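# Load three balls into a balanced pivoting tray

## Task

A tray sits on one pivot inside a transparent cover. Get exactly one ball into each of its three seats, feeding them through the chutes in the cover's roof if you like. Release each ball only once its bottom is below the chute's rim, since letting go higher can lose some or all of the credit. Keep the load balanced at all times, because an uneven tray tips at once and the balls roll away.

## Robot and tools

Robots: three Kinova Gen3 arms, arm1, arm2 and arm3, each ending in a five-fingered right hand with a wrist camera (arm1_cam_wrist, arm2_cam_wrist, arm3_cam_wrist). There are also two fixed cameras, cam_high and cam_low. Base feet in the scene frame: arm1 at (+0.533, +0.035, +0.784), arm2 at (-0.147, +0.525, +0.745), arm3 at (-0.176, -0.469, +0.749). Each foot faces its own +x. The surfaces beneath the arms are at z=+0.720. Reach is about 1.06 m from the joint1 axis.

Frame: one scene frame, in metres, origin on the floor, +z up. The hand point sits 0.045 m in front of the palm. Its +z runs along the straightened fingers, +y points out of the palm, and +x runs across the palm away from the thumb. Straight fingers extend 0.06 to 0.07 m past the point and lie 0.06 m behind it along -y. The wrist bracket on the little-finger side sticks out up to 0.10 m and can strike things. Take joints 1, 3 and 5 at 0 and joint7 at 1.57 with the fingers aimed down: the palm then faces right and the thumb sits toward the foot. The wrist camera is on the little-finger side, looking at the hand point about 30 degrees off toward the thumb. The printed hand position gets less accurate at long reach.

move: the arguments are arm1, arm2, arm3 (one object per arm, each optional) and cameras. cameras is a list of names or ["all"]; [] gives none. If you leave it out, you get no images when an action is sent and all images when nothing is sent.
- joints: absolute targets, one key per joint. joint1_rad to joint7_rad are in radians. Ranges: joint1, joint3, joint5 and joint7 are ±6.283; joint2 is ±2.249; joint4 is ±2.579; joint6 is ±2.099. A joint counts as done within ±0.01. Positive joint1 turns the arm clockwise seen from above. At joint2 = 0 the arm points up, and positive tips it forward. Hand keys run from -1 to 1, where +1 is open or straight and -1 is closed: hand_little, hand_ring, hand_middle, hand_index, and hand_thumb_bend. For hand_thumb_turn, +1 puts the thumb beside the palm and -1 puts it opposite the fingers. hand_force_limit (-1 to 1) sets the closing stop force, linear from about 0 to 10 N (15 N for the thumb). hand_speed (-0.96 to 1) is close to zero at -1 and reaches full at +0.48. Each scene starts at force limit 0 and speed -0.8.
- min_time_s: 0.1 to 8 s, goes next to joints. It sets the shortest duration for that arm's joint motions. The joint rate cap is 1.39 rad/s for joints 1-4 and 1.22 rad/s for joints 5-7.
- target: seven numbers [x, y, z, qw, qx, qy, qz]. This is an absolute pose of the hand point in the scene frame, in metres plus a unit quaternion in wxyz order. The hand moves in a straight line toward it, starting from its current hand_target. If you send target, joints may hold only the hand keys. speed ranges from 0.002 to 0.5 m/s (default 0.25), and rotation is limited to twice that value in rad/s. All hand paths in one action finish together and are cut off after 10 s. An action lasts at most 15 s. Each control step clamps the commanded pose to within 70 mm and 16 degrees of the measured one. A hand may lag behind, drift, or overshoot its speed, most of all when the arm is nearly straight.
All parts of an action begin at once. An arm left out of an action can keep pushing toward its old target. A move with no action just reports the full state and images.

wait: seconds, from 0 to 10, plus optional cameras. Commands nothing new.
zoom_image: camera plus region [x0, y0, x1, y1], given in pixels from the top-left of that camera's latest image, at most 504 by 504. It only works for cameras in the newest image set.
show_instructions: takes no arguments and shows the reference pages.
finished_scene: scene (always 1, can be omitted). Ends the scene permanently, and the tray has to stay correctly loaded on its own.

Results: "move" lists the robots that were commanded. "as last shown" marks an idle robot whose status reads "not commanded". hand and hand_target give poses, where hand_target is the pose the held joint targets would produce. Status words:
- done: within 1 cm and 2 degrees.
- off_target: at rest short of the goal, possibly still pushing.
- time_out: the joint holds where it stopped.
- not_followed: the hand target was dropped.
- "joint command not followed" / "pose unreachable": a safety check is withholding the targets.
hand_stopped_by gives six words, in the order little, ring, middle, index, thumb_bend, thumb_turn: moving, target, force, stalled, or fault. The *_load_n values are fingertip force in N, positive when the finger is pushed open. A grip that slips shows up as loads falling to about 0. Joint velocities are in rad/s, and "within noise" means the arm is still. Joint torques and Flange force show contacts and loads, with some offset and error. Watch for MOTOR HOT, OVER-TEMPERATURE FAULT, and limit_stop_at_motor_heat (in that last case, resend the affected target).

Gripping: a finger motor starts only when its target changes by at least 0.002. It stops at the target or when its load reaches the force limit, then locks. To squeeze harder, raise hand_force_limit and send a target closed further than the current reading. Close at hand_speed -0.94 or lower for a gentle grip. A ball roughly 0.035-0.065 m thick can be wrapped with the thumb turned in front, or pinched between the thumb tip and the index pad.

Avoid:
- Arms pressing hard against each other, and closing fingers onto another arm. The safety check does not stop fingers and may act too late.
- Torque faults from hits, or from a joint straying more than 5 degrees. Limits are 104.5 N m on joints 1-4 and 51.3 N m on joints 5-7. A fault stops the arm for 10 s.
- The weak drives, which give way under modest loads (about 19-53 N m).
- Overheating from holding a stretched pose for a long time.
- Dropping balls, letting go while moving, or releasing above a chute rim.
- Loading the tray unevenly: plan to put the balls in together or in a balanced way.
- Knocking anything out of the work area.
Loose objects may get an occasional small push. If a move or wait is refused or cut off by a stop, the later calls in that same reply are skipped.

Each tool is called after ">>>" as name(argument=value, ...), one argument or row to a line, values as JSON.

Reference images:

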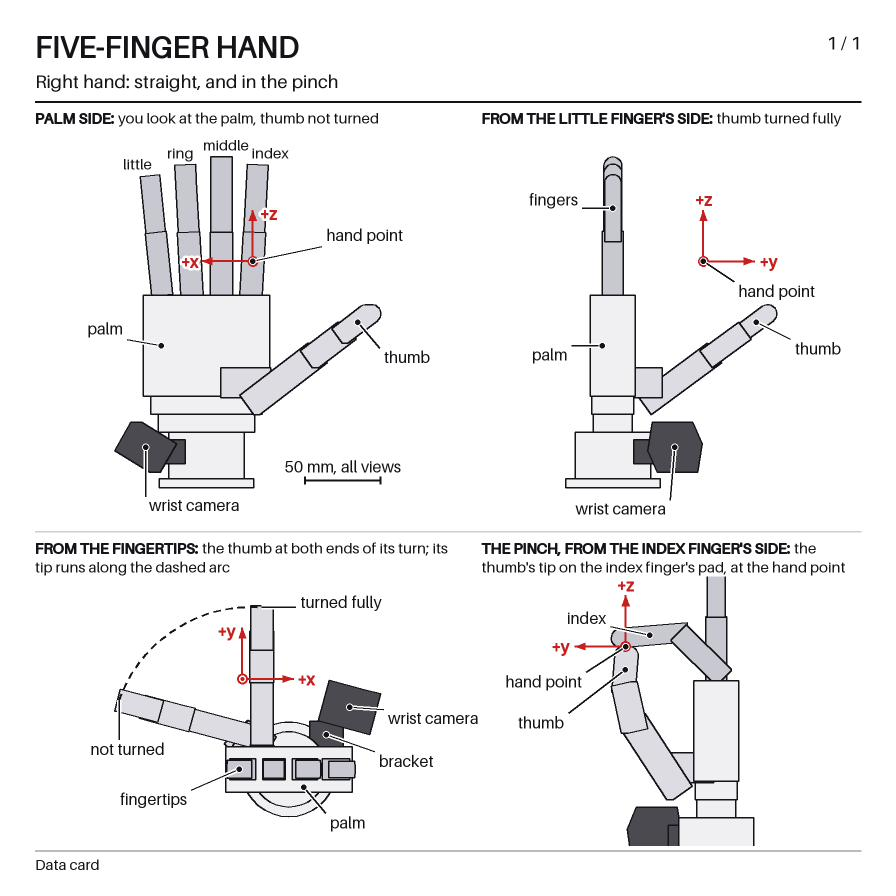

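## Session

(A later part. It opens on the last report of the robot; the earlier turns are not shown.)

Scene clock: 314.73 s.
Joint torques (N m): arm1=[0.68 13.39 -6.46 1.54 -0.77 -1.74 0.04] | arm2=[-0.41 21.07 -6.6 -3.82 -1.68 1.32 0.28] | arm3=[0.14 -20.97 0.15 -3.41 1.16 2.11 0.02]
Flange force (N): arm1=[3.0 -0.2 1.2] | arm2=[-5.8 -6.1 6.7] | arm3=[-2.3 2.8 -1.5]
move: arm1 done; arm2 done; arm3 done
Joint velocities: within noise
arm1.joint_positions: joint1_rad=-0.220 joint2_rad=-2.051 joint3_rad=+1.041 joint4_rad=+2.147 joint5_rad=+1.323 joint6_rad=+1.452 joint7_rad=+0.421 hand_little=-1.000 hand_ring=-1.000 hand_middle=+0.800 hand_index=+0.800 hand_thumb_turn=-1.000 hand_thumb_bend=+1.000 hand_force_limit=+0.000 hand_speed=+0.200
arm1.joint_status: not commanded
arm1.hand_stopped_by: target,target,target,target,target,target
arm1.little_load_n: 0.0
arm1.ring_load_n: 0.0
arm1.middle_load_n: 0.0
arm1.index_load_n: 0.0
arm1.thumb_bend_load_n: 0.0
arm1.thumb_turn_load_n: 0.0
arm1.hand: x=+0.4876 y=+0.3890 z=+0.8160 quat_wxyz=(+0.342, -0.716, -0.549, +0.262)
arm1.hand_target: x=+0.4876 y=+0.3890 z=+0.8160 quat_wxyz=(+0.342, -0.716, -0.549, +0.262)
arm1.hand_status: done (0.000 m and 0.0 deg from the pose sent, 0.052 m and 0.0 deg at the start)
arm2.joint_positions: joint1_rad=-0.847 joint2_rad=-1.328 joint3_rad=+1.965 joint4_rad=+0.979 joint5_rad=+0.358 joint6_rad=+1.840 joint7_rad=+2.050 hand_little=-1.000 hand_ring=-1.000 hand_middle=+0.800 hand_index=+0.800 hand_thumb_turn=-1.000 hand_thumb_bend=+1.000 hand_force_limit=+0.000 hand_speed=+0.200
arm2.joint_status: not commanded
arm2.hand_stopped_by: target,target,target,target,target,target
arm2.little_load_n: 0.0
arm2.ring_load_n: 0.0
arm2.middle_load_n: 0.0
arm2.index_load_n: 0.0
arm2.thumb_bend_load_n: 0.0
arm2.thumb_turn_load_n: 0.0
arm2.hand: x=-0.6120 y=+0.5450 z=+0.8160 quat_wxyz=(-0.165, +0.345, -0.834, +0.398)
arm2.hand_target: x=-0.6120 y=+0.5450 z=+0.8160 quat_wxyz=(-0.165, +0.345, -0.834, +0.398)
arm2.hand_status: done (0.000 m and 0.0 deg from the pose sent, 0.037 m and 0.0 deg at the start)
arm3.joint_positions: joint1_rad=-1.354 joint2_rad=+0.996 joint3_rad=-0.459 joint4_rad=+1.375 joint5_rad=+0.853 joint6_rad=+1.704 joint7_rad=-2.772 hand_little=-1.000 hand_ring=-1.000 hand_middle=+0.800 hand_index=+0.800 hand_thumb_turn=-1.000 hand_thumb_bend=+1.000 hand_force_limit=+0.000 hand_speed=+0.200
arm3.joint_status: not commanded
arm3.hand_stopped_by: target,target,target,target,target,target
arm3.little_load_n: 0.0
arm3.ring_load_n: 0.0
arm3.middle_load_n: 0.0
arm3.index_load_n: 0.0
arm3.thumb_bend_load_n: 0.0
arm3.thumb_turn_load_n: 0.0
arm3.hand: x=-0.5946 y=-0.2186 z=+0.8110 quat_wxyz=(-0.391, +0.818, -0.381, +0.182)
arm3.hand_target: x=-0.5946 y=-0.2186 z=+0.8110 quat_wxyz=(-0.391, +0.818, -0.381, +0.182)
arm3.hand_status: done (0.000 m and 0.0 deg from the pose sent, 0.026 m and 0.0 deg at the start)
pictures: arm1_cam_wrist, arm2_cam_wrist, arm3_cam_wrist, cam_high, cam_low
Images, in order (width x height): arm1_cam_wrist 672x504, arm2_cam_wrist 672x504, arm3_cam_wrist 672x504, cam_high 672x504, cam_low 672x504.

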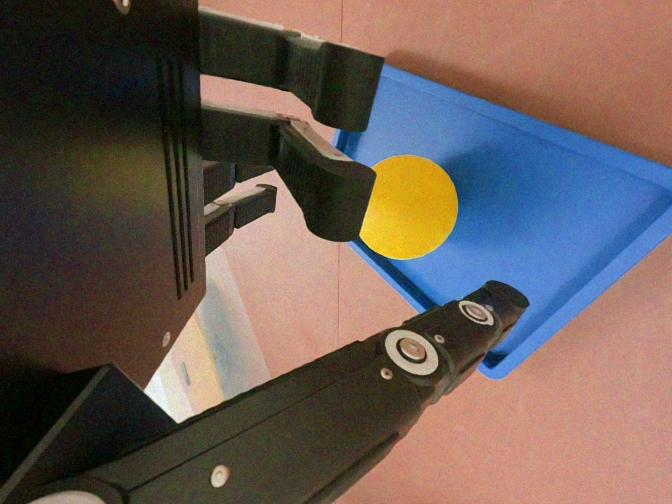

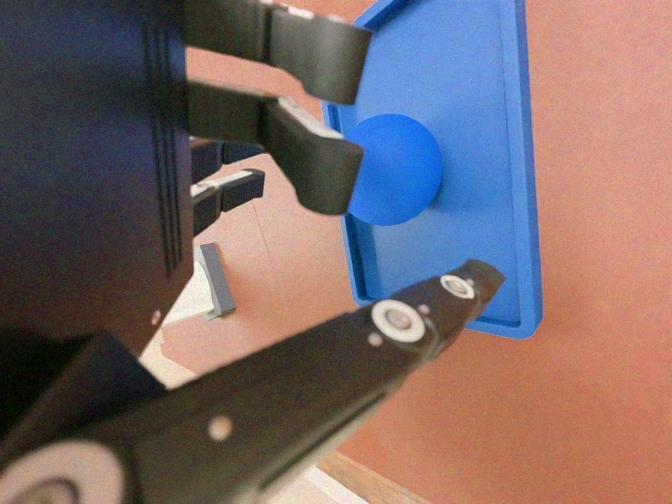

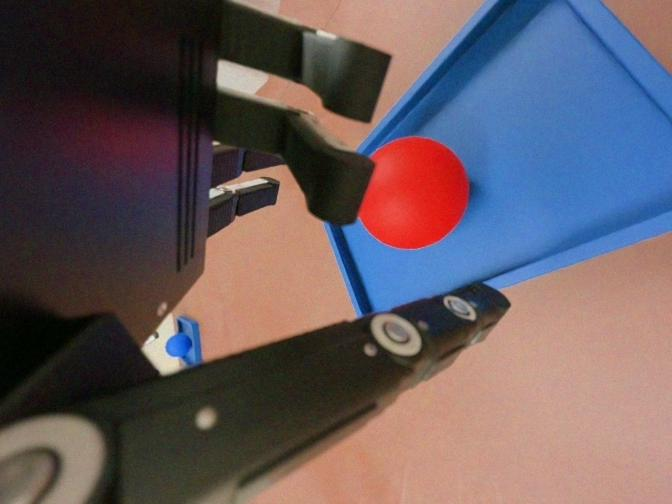

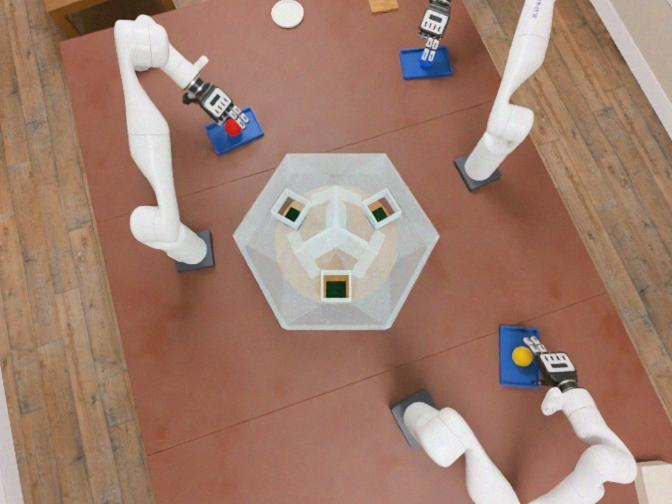

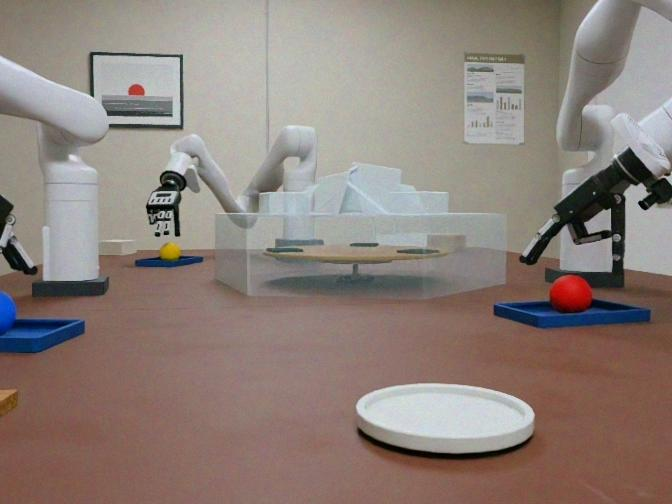

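>>> zoom_image(
  camera="cam_low",
  region=[490, 170, 672, 340],
)

>>> zoom_image(
  camera="cam_low",
  region=[110, 140, 250, 280],
)

>>> zoom_image(
  camera="cam_low",
  region=[0, 150, 160, 370],
)

Scaled by 2.769 from the camera's image (finer frame: 960x720).

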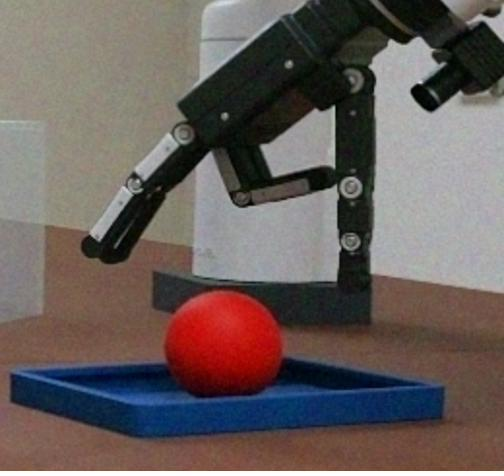

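Scaled by 3.600 from the camera's image (finer frame: 960x720).

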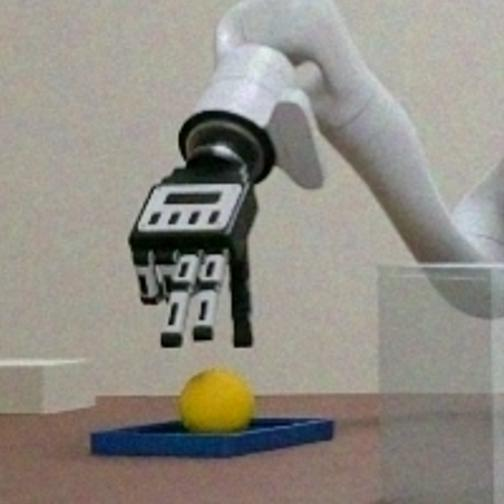

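Scaled by 2.291 from the camera's image (finer frame: 960x720).

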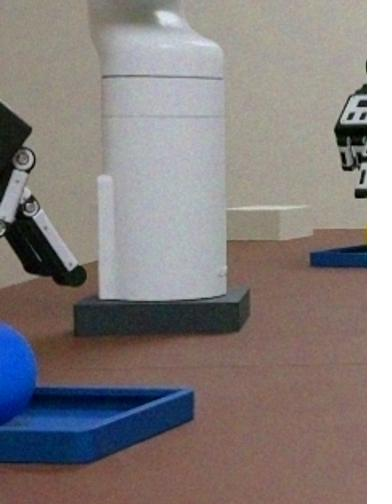

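>>> move(
  arm1={"target": [0.4798, 0.3871, 0.780, 0.3418, -0.7156, -0.5491, 0.2623], "speed": 0.06},
  arm2={"target": [-0.6119, 0.5407, 0.780, 0.1648, -0.3452, 0.8333, -0.398], "speed": 0.06},
  arm3={"target": [-0.595, -0.2228, 0.778, 0.3904, -0.8175, 0.3812, -0.1821], "speed": 0.06},
  cameras=["all"],
)

>>> zoom_image(
  camera="cam_low",
  region=[490, 170, 672, 340],
)

>>> zoom_image(
  camera="cam_low",
  region=[110, 140, 250, 280],
)

>>> zoom_image(
  camera="cam_high",
  region=[380, 0, 480, 100],
)

>>> zoom_image(
  camera="cam_high",
  region=[490, 300, 590, 400],
)

Scene clock: 390.63 s.
Joint torques (N m): arm1=[0.69 12.69 -6.26 2.41 -0.81 -1.72 0.04] | arm2=[-0.43 21.11 -6.65 -3.45 -1.67 1.37 0.27] | arm3=[0.15 -21.17 0.17 -3.06 1.08 2.18 0.05]
Flange force (N): arm1=[2.8 -0.2 1.3] | arm2=[-5.7 -6.2 6.0] | arm3=[-2.2 3.0 -1.4]
move: arm1 done; arm2 done; arm3 done
Joint velocities: within noise
arm1.joint_positions: joint1_rad=-0.201 joint2_rad=-2.135 joint3_rad=+1.108 joint4_rad=+2.158 joint5_rad=+1.405 joint6_rad=+1.449 joint7_rad=+0.467 hand_little=-1.000 hand_ring=-1.000 hand_middle=+0.800 hand_index=+0.800 hand_thumb_turn=-1.000 hand_thumb_bend=+1.000 hand_force_limit=+0.000 hand_speed=+0.200
arm1.joint_status: not commanded
arm1.hand_stopped_by: target,target,target,target,target,target
arm1.little_load_n: 0.0
arm1.ring_load_n: 0.0
arm1.middle_load_n: 0.0
arm1.index_load_n: 0.0
arm1.thumb_bend_load_n: 0.0
arm1.thumb_turn_load_n: 0.0
arm1.hand: x=+0.4798 y=+0.3871 z=+0.7800 quat_wxyz=(+0.342, -0.716, -0.549, +0.262)
arm1.hand_target: x=+0.4798 y=+0.3871 z=+0.7800 quat_wxyz=(+0.342, -0.716, -0.549, +0.262)
arm1.hand_status: done (0.000 m and 0.0 deg from the pose sent, 0.037 m and 0.0 deg at the start)
arm2.joint_positions: joint1_rad=-0.854 joint2_rad=-1.378 joint3_rad=+1.984 joint4_rad=+0.991 joint5_rad=+0.389 joint6_rad=+1.791 joint7_rad=+2.073 hand_little=-1.000 hand_ring=-1.000 hand_middle=+0.800 hand_index=+0.800 hand_thumb_turn=-1.000 hand_thumb_bend=+1.000 hand_force_limit=+0.000 hand_speed=+0.200
arm2.joint_status: not commanded
arm2.hand_stopped_by: target,target,target,target,target,target
arm2.little_load_n: 0.0
arm2.ring_load_n: 0.0
arm2.middle_load_n: 0.0
arm2.index_load_n: 0.0
arm2.thumb_bend_load_n: 0.0
arm2.thumb_turn_load_n: 0.0
arm2.hand: x=-0.6119 y=+0.5407 z=+0.7800 quat_wxyz=(-0.165, +0.345, -0.834, +0.398)
arm2.hand_target: x=-0.6119 y=+0.5407 z=+0.7800 quat_wxyz=(-0.165, +0.345, -0.834, +0.398)
arm2.hand_status: done (0.000 m and 0.0 deg from the pose sent, 0.036 m and 0.0 deg at the start)
arm3.joint_positions: joint1_rad=-1.365 joint2_rad=+1.052 joint3_rad=-0.452 joint4_rad=+1.379 joint5_rad=+0.864 joint6_rad=+1.663 joint7_rad=-2.814 hand_little=-1.000 hand_ring=-1.000 hand_middle=+0.800 hand_index=+0.800 hand_thumb_turn=-1.000 hand_thumb_bend=+1.000 hand_force_limit=+0.000 hand_speed=+0.200
arm3.joint_status: not commanded
arm3.hand_stopped_by: target,target,target,target,target,target
arm3.little_load_n: 0.0
arm3.ring_load_n: 0.0
arm3.middle_load_n: 0.0
arm3.index_load_n: 0.0
arm3.thumb_bend_load_n: 0.0
arm3.thumb_turn_load_n: 0.0
arm3.hand: x=-0.5950 y=-0.2228 z=+0.7780 quat_wxyz=(-0.391, +0.818, -0.381, +0.182)
arm3.hand_target: x=-0.5950 y=-0.2228 z=+0.7780 quat_wxyz=(-0.391, +0.818, -0.381, +0.182)
arm3.hand_status: done (0.000 m and 0.0 deg from the pose sent, 0.033 m and 0.0 deg at the start)
pictures: arm1_cam_wrist, arm2_cam_wrist, arm3_cam_wrist, cam_high, cam_low
Images, in order (width x height): arm1_cam_wrist 672x504, arm2_cam_wrist 672x504, arm3_cam_wrist 672x504, cam_high 672x504, cam_low 672x504.

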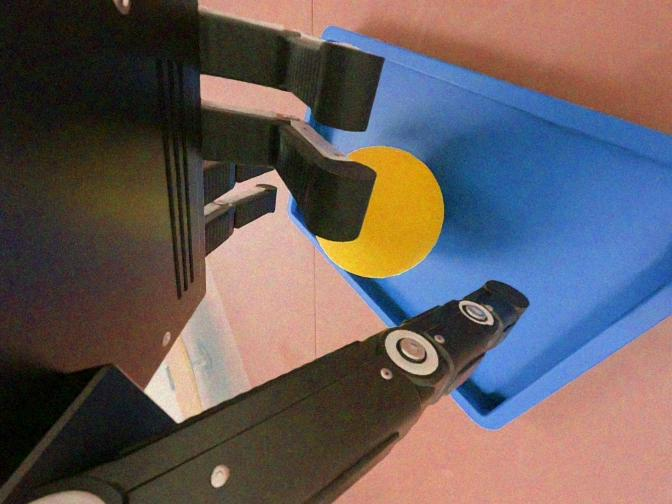

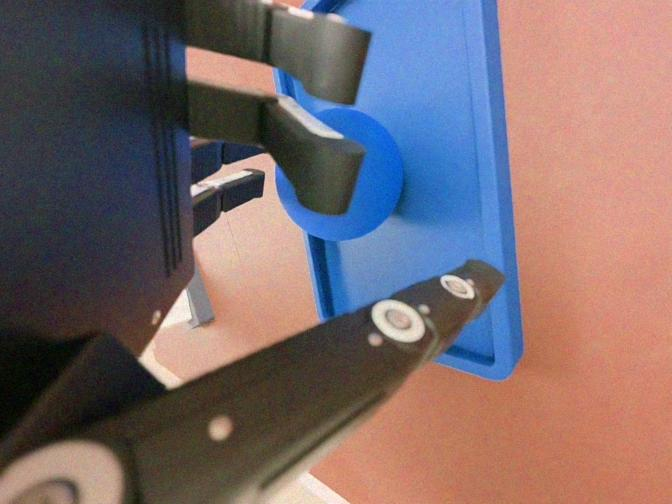

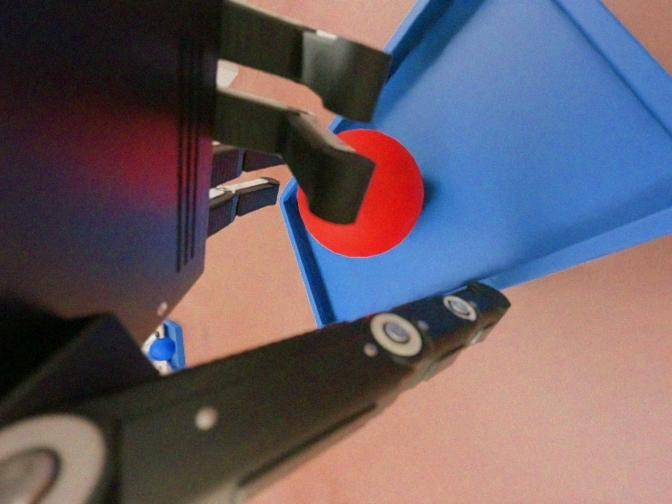

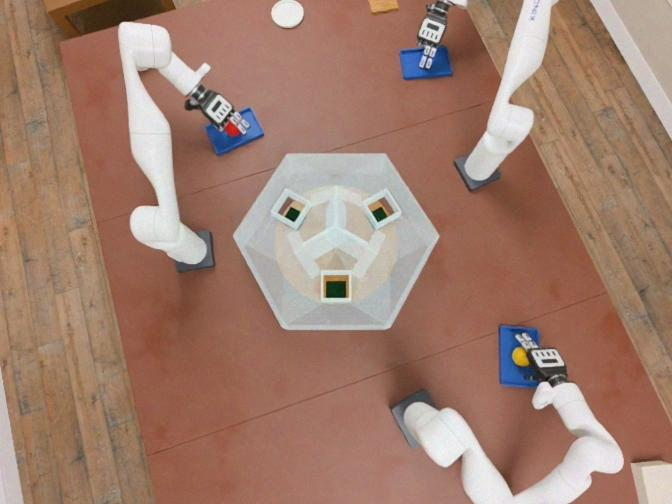

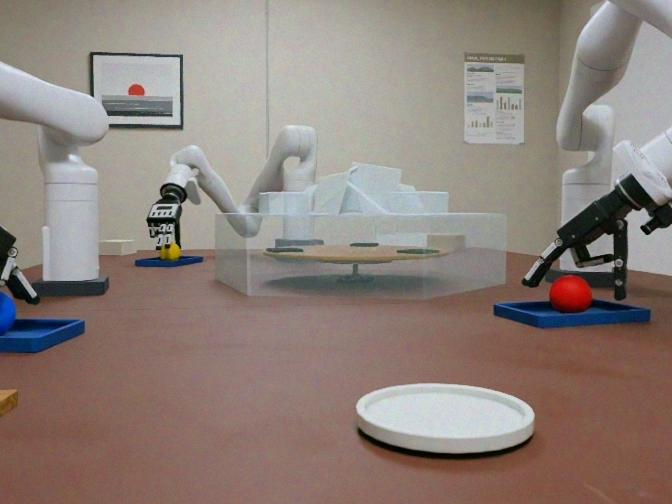

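Scaled by 2.769 from the camera's image (finer frame: 960x720).

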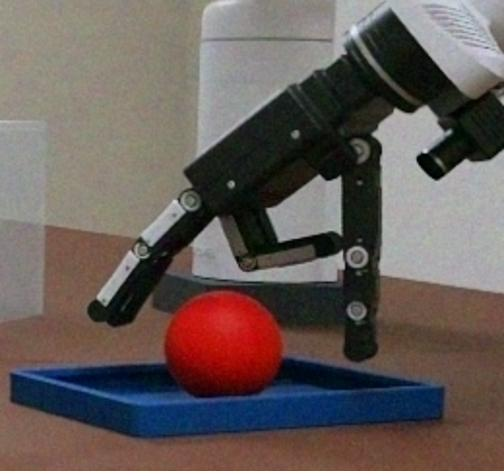

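Scaled by 3.600 from the camera's image (finer frame: 960x720).

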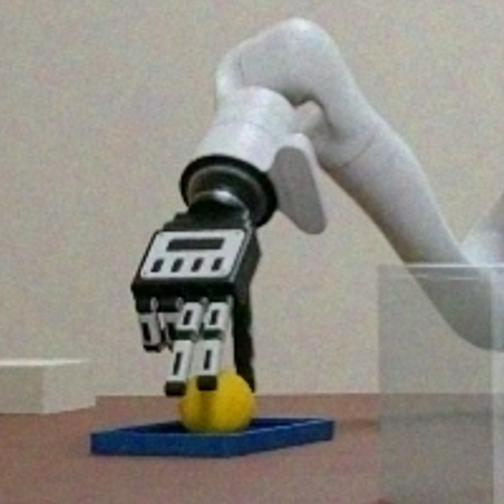

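Scaled by 5.040 from the camera's image (finer frame: 960x720).

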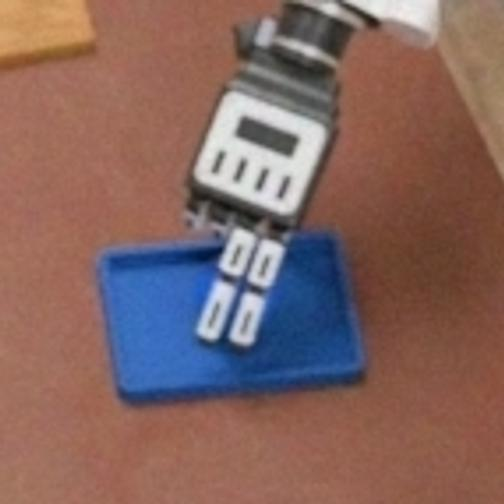

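Scaled by 5.040 from the camera's image (finer frame: 960x720).

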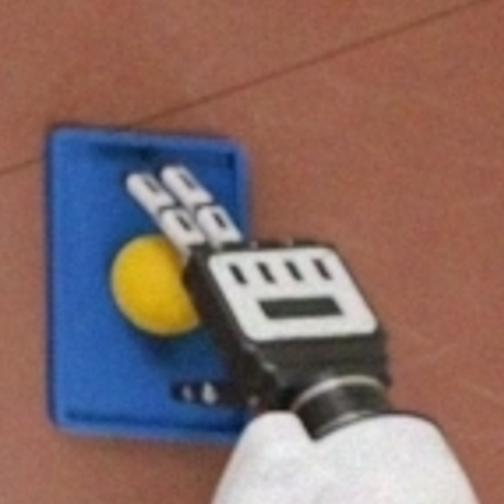

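>>> move(
  arm1={"target": [0.4806, 0.3900, 0.768, 0.3418, -0.7156, -0.5491, 0.2623], "speed": 0.05},
  arm2={"target": [-0.6204, 0.5322, 0.769, 0.1648, -0.3452, 0.8333, -0.398], "speed": 0.05},
  arm3={"target": [-0.5858, -0.2229, 0.769, 0.3904, -0.8175, 0.3812, -0.1821], "speed": 0.05},
  cameras=["all"],
)

>>> zoom_image(
  camera="cam_low",
  region=[490, 170, 672, 340],
)

>>> zoom_image(
  camera="cam_high",
  region=[180, 60, 280, 160],
)

>>> zoom_image(
  camera="cam_high",
  region=[380, 0, 480, 100],
)

>>> zoom_image(
  camera="cam_high",
  region=[490, 300, 590, 400],
)

Scene clock: 434.13 s.
Joint torques (N m): arm1=[0.72 12.53 -6.25 2.79 -0.88 -1.66 0.05] | arm2=[-0.49 21.4 -6.55 -3.48 -1.66 1.38 0.28] | arm3=[0.13 -20.92 0.08 -2.9 1.01 2.2 0.03]
Flange force (N): arm1=[3.0 -0.4 1.4] | arm2=[-6.5 -6.9 6.5] | arm3=[-2.0 2.8 -1.1]
move: arm1 done; arm2 done; arm3 done
Joint velocities: within noise
arm1.joint_positions: joint1_rad=-0.193 joint2_rad=-2.160 joint3_rad=+1.129 joint4_rad=+2.143 joint5_rad=+1.426 joint6_rad=+1.451 joint7_rad=+0.498 hand_little=-1.000 hand_ring=-1.000 hand_middle=+0.800 hand_index=+0.800 hand_thumb_turn=-1.000 hand_thumb_bend=+1.000 hand_force_limit=+0.000 hand_speed=+0.200
arm1.joint_status: not commanded
arm1.hand_stopped_by: target,target,target,target,target,target
arm1.little_load_n: 0.0
arm1.ring_load_n: 0.0
arm1.middle_load_n: 0.0
arm1.index_load_n: 0.0
arm1.thumb_bend_load_n: 0.0
arm1.thumb_turn_load_n: 0.0
arm1.hand: x=+0.4806 y=+0.3900 z=+0.7680 quat_wxyz=(+0.342, -0.716, -0.549, +0.262)
arm1.hand_target: x=+0.4806 y=+0.3900 z=+0.7680 quat_wxyz=(+0.342, -0.716, -0.549, +0.262)
arm1.hand_status: done (0.000 m and 0.0 deg from the pose sent, 0.012 m and 0.0 deg at the start)
arm2.joint_positions: joint1_rad=-0.885 joint2_rad=-1.401 joint3_rad=+1.990 joint4_rad=+0.951 joint5_rad=+0.398 joint6_rad=+1.791 joint7_rad=+2.079 hand_little=-1.000 hand_ring=-1.000 hand_middle=+0.800 hand_index=+0.800 hand_thumb_turn=-1.000 hand_thumb_bend=+1.000 hand_force_limit=+0.000 hand_speed=+0.200
arm2.joint_status: not commanded
arm2.hand_stopped_by: target,target,target,target,target,target
arm2.little_load_n: 0.0
arm2.ring_load_n: 0.0
arm2.middle_load_n: 0.0
arm2.index_load_n: 0.0
arm2.thumb_bend_load_n: 0.0
arm2.thumb_turn_load_n: 0.0
arm2.hand: x=-0.6204 y=+0.5322 z=+0.7690 quat_wxyz=(-0.165, +0.345, -0.834, +0.398)
arm2.hand_target: x=-0.6204 y=+0.5322 z=+0.7690 quat_wxyz=(-0.165, +0.345, -0.834, +0.398)
arm2.hand_status: done (0.000 m and 0.0 deg from the pose sent, 0.016 m and 0.0 deg at the start)
arm3.joint_positions: joint1_rad=-1.359 joint2_rad=+1.055 joint3_rad=-0.451 joint4_rad=+1.417 joint5_rad=+0.868 joint6_rad=+1.634 joint7_rad=-2.840 hand_little=-1.000 hand_ring=-1.000 hand_middle=+0.800 hand_index=+0.800 hand_thumb_turn=-1.000 hand_thumb_bend=+1.000 hand_force_limit=+0.000 hand_speed=+0.200
arm3.joint_status: not commanded
arm3.hand_stopped_by: target,target,target,target,target,target
arm3.little_load_n: 0.0
arm3.ring_load_n: 0.5
arm3.middle_load_n: 0.0
arm3.index_load_n: 0.0
arm3.thumb_bend_load_n: 0.0
arm3.thumb_turn_load_n: 0.0
arm3.hand: x=-0.5858 y=-0.2229 z=+0.7690 quat_wxyz=(-0.391, +0.818, -0.381, +0.182)
arm3.hand_target: x=-0.5858 y=-0.2229 z=+0.7690 quat_wxyz=(-0.391, +0.818, -0.381, +0.182)
arm3.hand_status: done (0.000 m and 0.0 deg from the pose sent, 0.013 m and 0.0 deg at the start)
pictures: arm1_cam_wrist, arm2_cam_wrist, arm3_cam_wrist, cam_high, cam_low
Images, in order (width x height): arm1_cam_wrist 672x504, arm2_cam_wrist 672x504, arm3_cam_wrist 672x504, cam_high 672x504, cam_low 672x504.

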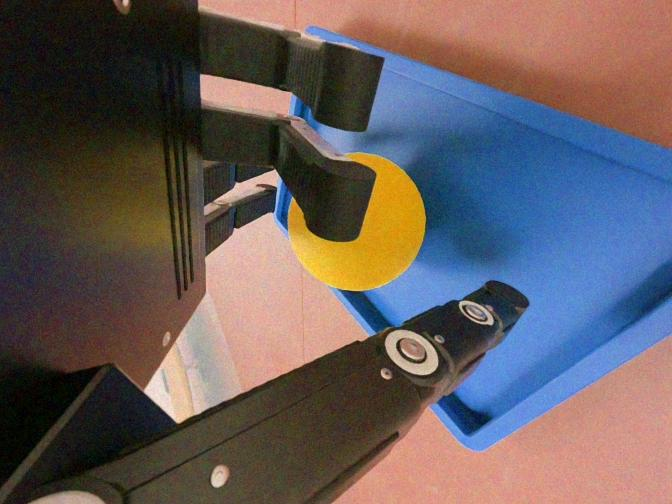

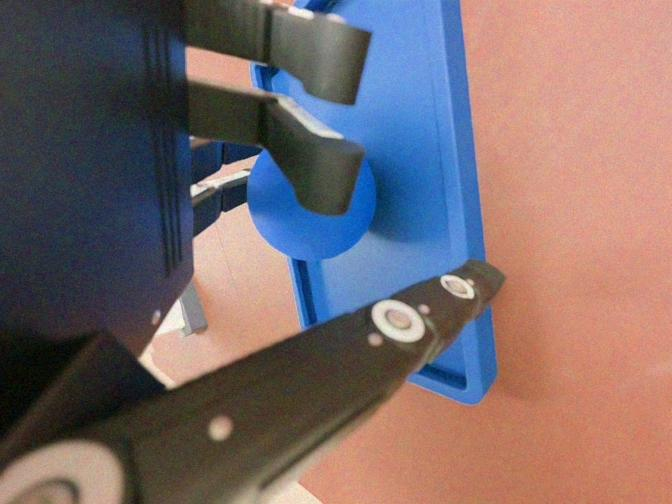

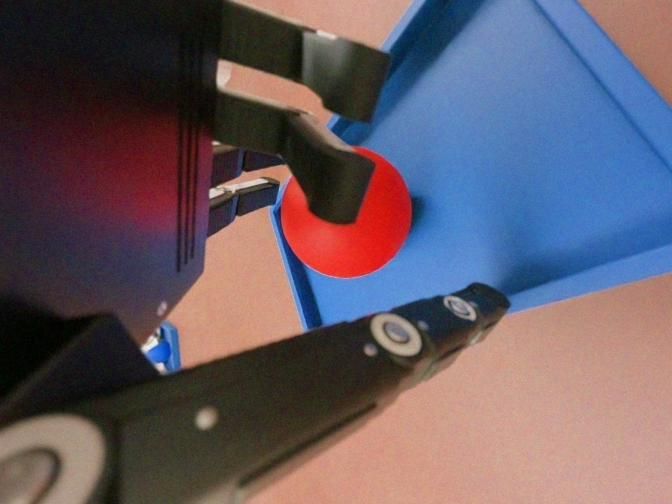

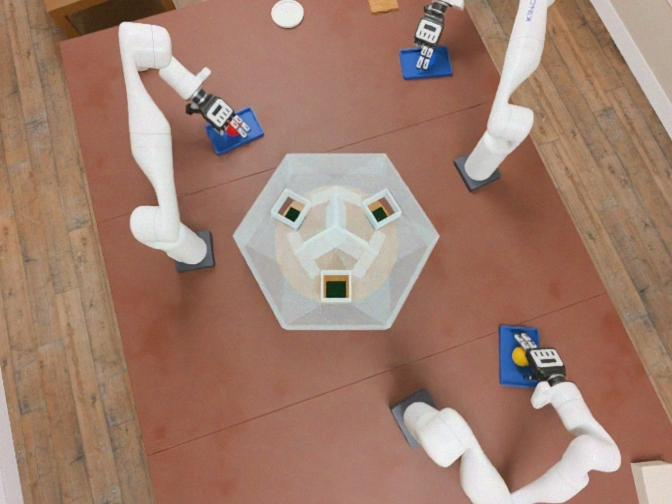

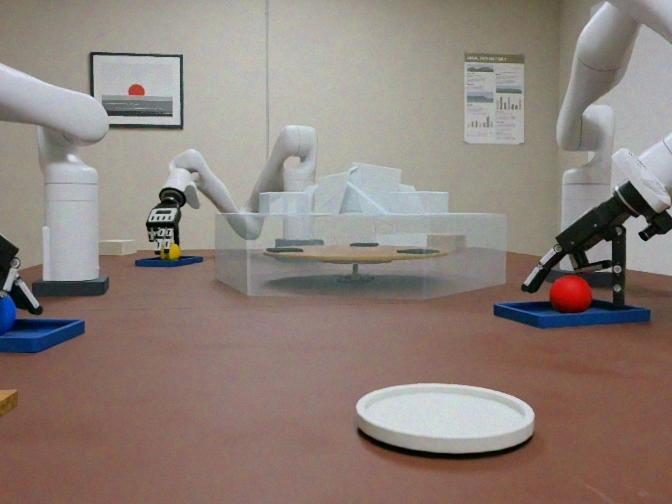

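Scaled by 2.769 from the camera's image (finer frame: 960x720).

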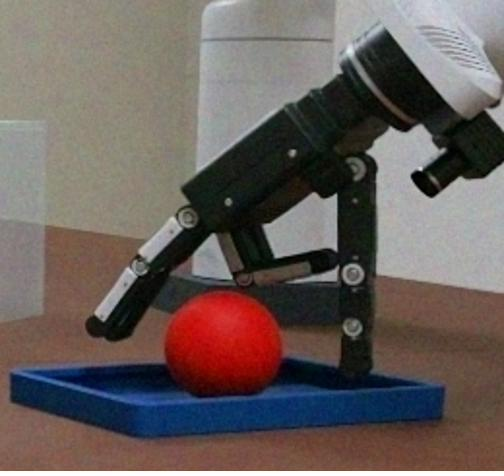

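Scaled by 5.040 from the camera's image (finer frame: 960x720).

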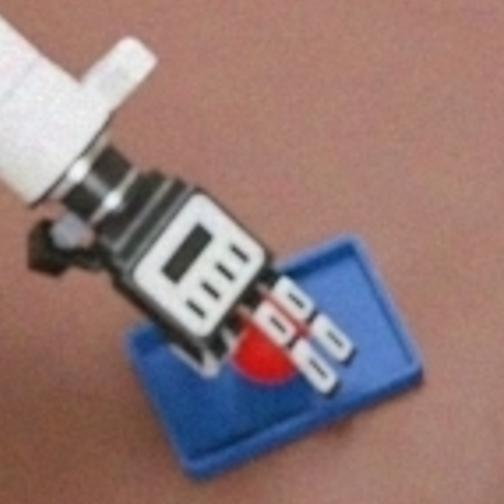

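Scaled by 5.040 from the camera's image (finer frame: 960x720).

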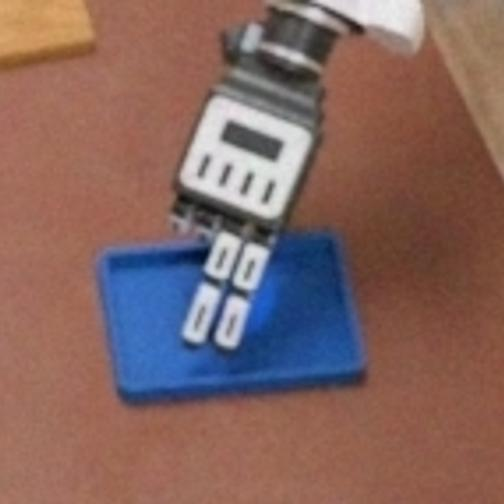

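Scaled by 5.040 from the camera's image (finer frame: 960x720).

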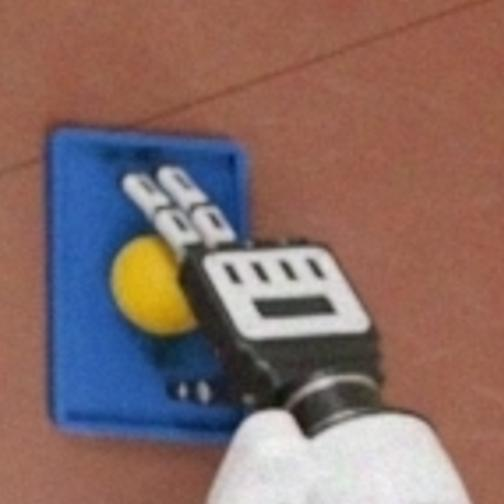

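>>> zoom_image(
  camera="cam_low",
  region=[0, 210, 130, 370],
)

>>> zoom_image(
  camera="cam_low",
  region=[120, 180, 230, 280],
)

>>> zoom_image(
  camera="arm2_cam_wrist",
  region=[160, 60, 560, 420],
)

Scaled by 3.150 from the camera's image (finer frame: 960x720).

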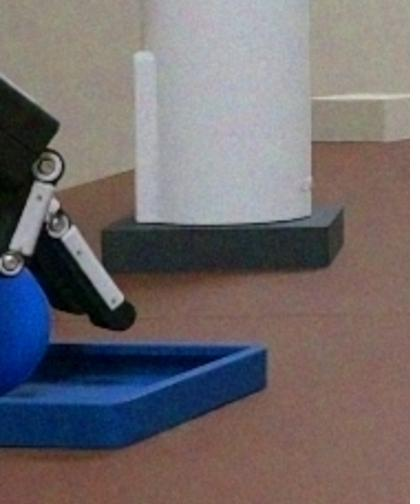

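Scaled by 4.582 from the camera's image (finer frame: 960x720).

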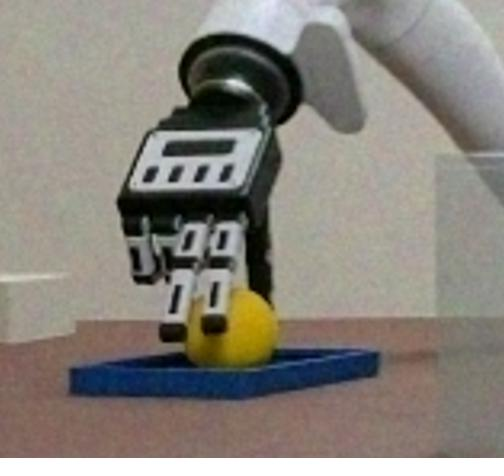

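Scaled by 1.260 from the camera's image (finer frame: 960x720).

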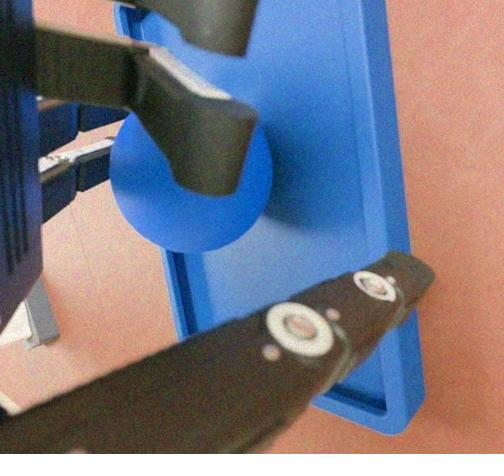

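>>> move(
  arm1={"joints": {"hand_speed": -0.8, "hand_force_limit": -0.6, "hand_thumb_bend": 0.6, "hand_index": 0.6, "hand_middle": 0.6}},
  arm2={"joints": {"hand_speed": -0.8, "hand_force_limit": -0.6, "hand_thumb_bend": 0.6, "hand_index": 0.6, "hand_middle": 0.6}},
  arm3={"joints": {"hand_speed": -0.8, "hand_force_limit": -0.6, "hand_thumb_bend": 0.6, "hand_index": 0.6, "hand_middle": 0.6}},
  cameras=["all"],
)

>>> zoom_image(
  camera="cam_low",
  region=[490, 170, 672, 340],
)

>>> zoom_image(
  camera="cam_low",
  region=[0, 210, 130, 370],
)

>>> zoom_image(
  camera="cam_high",
  region=[380, 0, 480, 100],
)

>>> zoom_image(
  camera="cam_high",
  region=[490, 300, 590, 400],
)

Scene clock: 464.70 s.
Joint torques (N m): arm1=[0.71 12.49 -6.23 2.76 -0.87 -1.67 0.03] | arm2=[-0.44 21.41 -6.59 -3.47 -1.68 1.39 0.29] | arm3=[0.09 -20.94 0.2 -2.85 1.06 2.18 0.02]
Flange force (N): arm1=[2.9 -0.4 1.3] | arm2=[-6.3 -6.8 6.5] | arm3=[-2.1 2.9 -1.3]
move: arm1 done; arm2 done; arm3 done
Joint velocities: within noise
arm1.joint_positions: joint1_rad=-0.193 joint2_rad=-2.160 joint3_rad=+1.129 joint4_rad=+2.143 joint5_rad=+1.426 joint6_rad=+1.451 joint7_rad=+0.498 hand_little=-1.000 hand_ring=-1.000 hand_middle=+0.600 hand_index=+0.600 hand_thumb_turn=-1.000 hand_thumb_bend=+0.600 hand_force_limit=-0.600 hand_speed=-0.800
arm1.joint_status: all done
arm1.hand_stopped_by: target,target,target,target,target,target
arm1.little_load_n: 0.0
arm1.ring_load_n: 0.0
arm1.middle_load_n: 0.0
arm1.index_load_n: 0.0
arm1.thumb_bend_load_n: 0.0
arm1.thumb_turn_load_n: 0.0
arm1.hand: x=+0.4806 y=+0.3900 z=+0.7680 quat_wxyz=(+0.342, -0.716, -0.549, +0.262)
arm1.hand_target: x=+0.4806 y=+0.3900 z=+0.7680 quat_wxyz=(+0.342, -0.716, -0.549, +0.262)
arm1.hand_status: not commanded
arm2.joint_positions: joint1_rad=-0.885 joint2_rad=-1.401 joint3_rad=+1.990 joint4_rad=+0.951 joint5_rad=+0.398 joint6_rad=+1.791 joint7_rad=+2.079 hand_little=-1.000 hand_ring=-1.000 hand_middle=+0.600 hand_index=+0.600 hand_thumb_turn=-1.000 hand_thumb_bend=+0.600 hand_force_limit=-0.600 hand_speed=-0.800
arm2.joint_status: all done
arm2.hand_stopped_by: target,target,target,target,target,target
arm2.little_load_n: 0.0
arm2.ring_load_n: 0.5
arm2.middle_load_n: -0.5
arm2.index_load_n: 0.0
arm2.thumb_bend_load_n: 0.0
arm2.thumb_turn_load_n: 0.0
arm2.hand: x=-0.6204 y=+0.5322 z=+0.7690 quat_wxyz=(-0.165, +0.345, -0.834, +0.398)
arm2.hand_target: x=-0.6204 y=+0.5322 z=+0.7690 quat_wxyz=(-0.165, +0.345, -0.834, +0.398)
arm2.hand_status: not commanded
arm3.joint_positions: joint1_rad=-1.359 joint2_rad=+1.055 joint3_rad=-0.451 joint4_rad=+1.417 joint5_rad=+0.868 joint6_rad=+1.634 joint7_rad=-2.840 hand_little=-1.000 hand_ring=-1.000 hand_middle=+0.600 hand_index=+0.600 hand_thumb_turn=-1.000 hand_thumb_bend=+0.600 hand_force_limit=-0.600 hand_speed=-0.800
arm3.joint_status: all done
arm3.hand_stopped_by: target,target,target,target,target,target
arm3.little_load_n: 0.0
arm3.ring_load_n: 0.0
arm3.middle_load_n: 0.0
arm3.index_load_n: 0.0
arm3.thumb_bend_load_n: 0.0
arm3.thumb_turn_load_n: 0.0
arm3.hand: x=-0.5858 y=-0.2229 z=+0.7690 quat_wxyz=(-0.391, +0.818, -0.381, +0.182)
arm3.hand_target: x=-0.5858 y=-0.2229 z=+0.7690 quat_wxyz=(-0.391, +0.818, -0.381, +0.182)
arm3.hand_status: not commanded
pictures: arm1_cam_wrist, arm2_cam_wrist, arm3_cam_wrist, cam_high, cam_low
Images, in order (width x height): arm1_cam_wrist 672x504, arm2_cam_wrist 672x504, arm3_cam_wrist 672x504, cam_high 672x504, cam_low 672x504.

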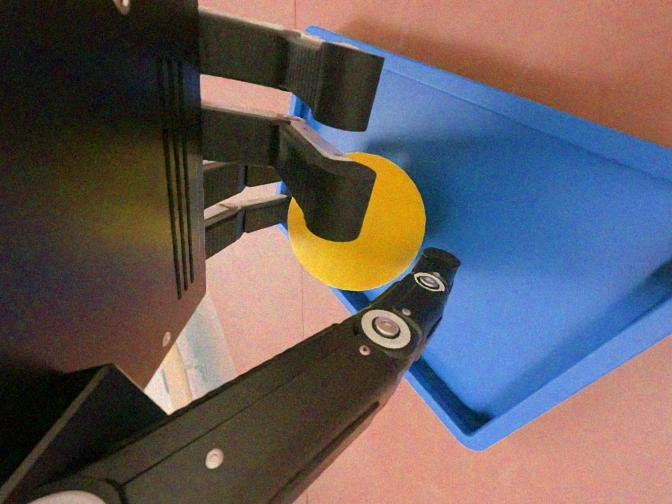

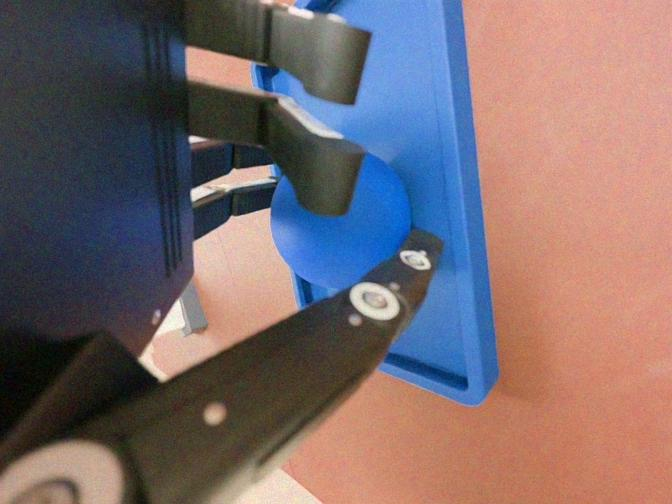

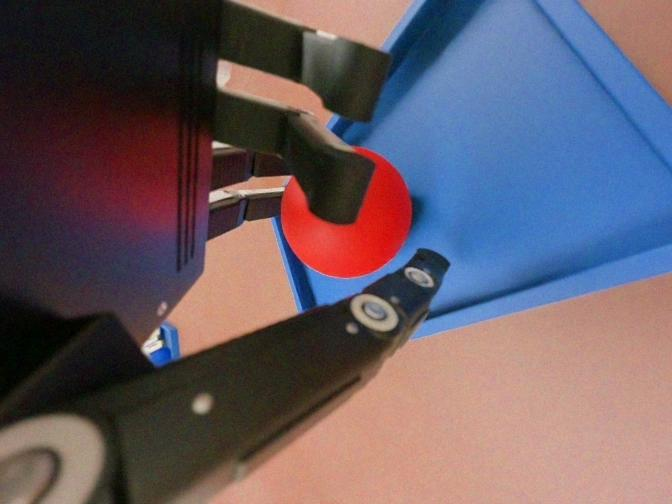

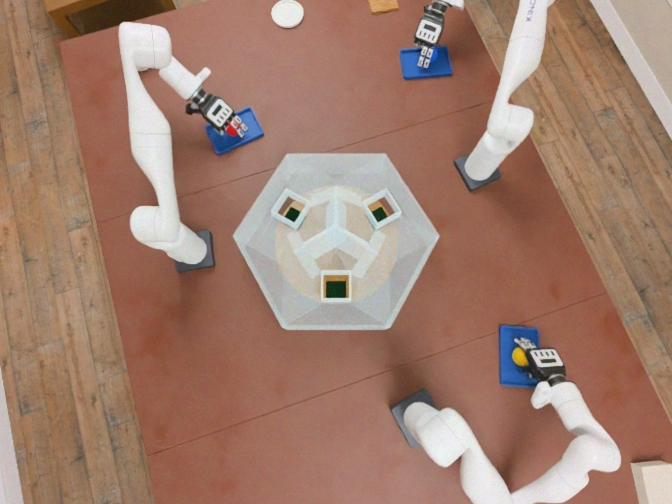

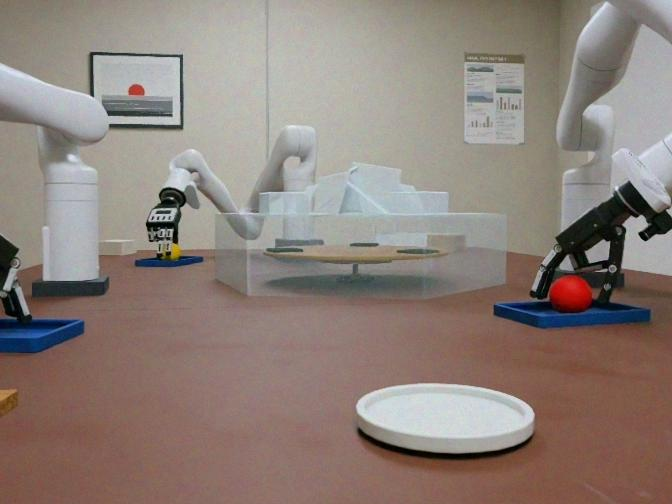

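Scaled by 2.769 from the camera's image (finer frame: 960x720).

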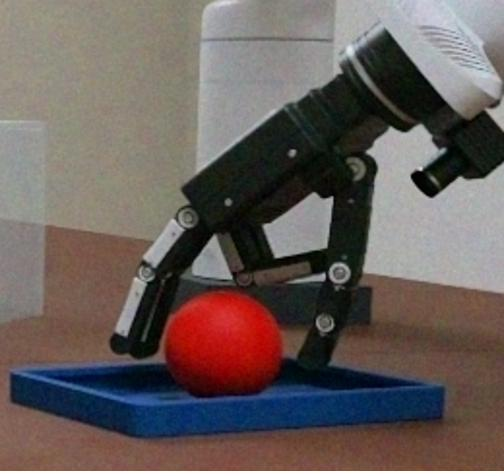

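Scaled by 3.150 from the camera's image (finer frame: 960x720).

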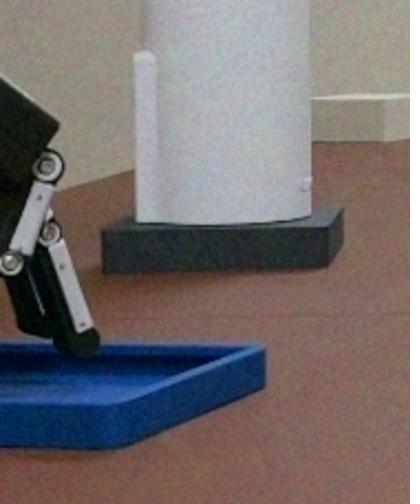

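Scaled by 5.040 from the camera's image (finer frame: 960x720).

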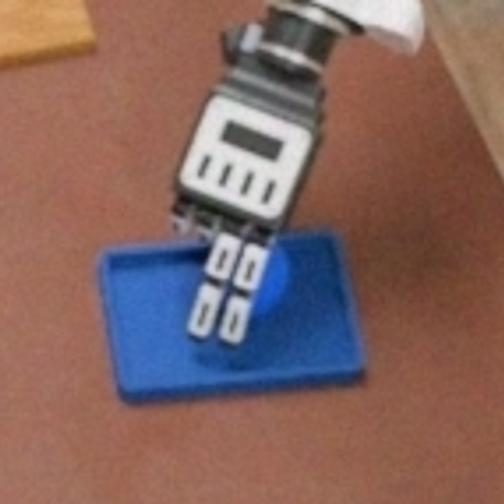

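Scaled by 5.040 from the camera's image (finer frame: 960x720).

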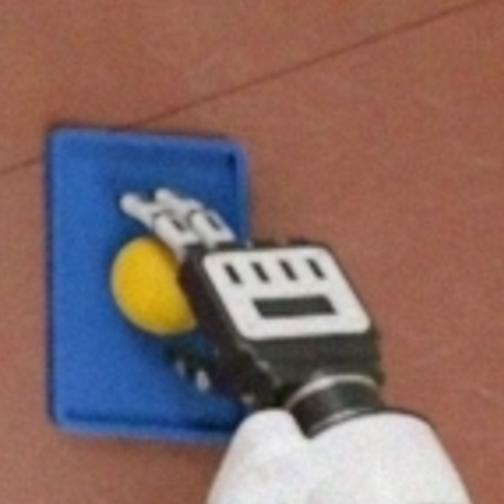

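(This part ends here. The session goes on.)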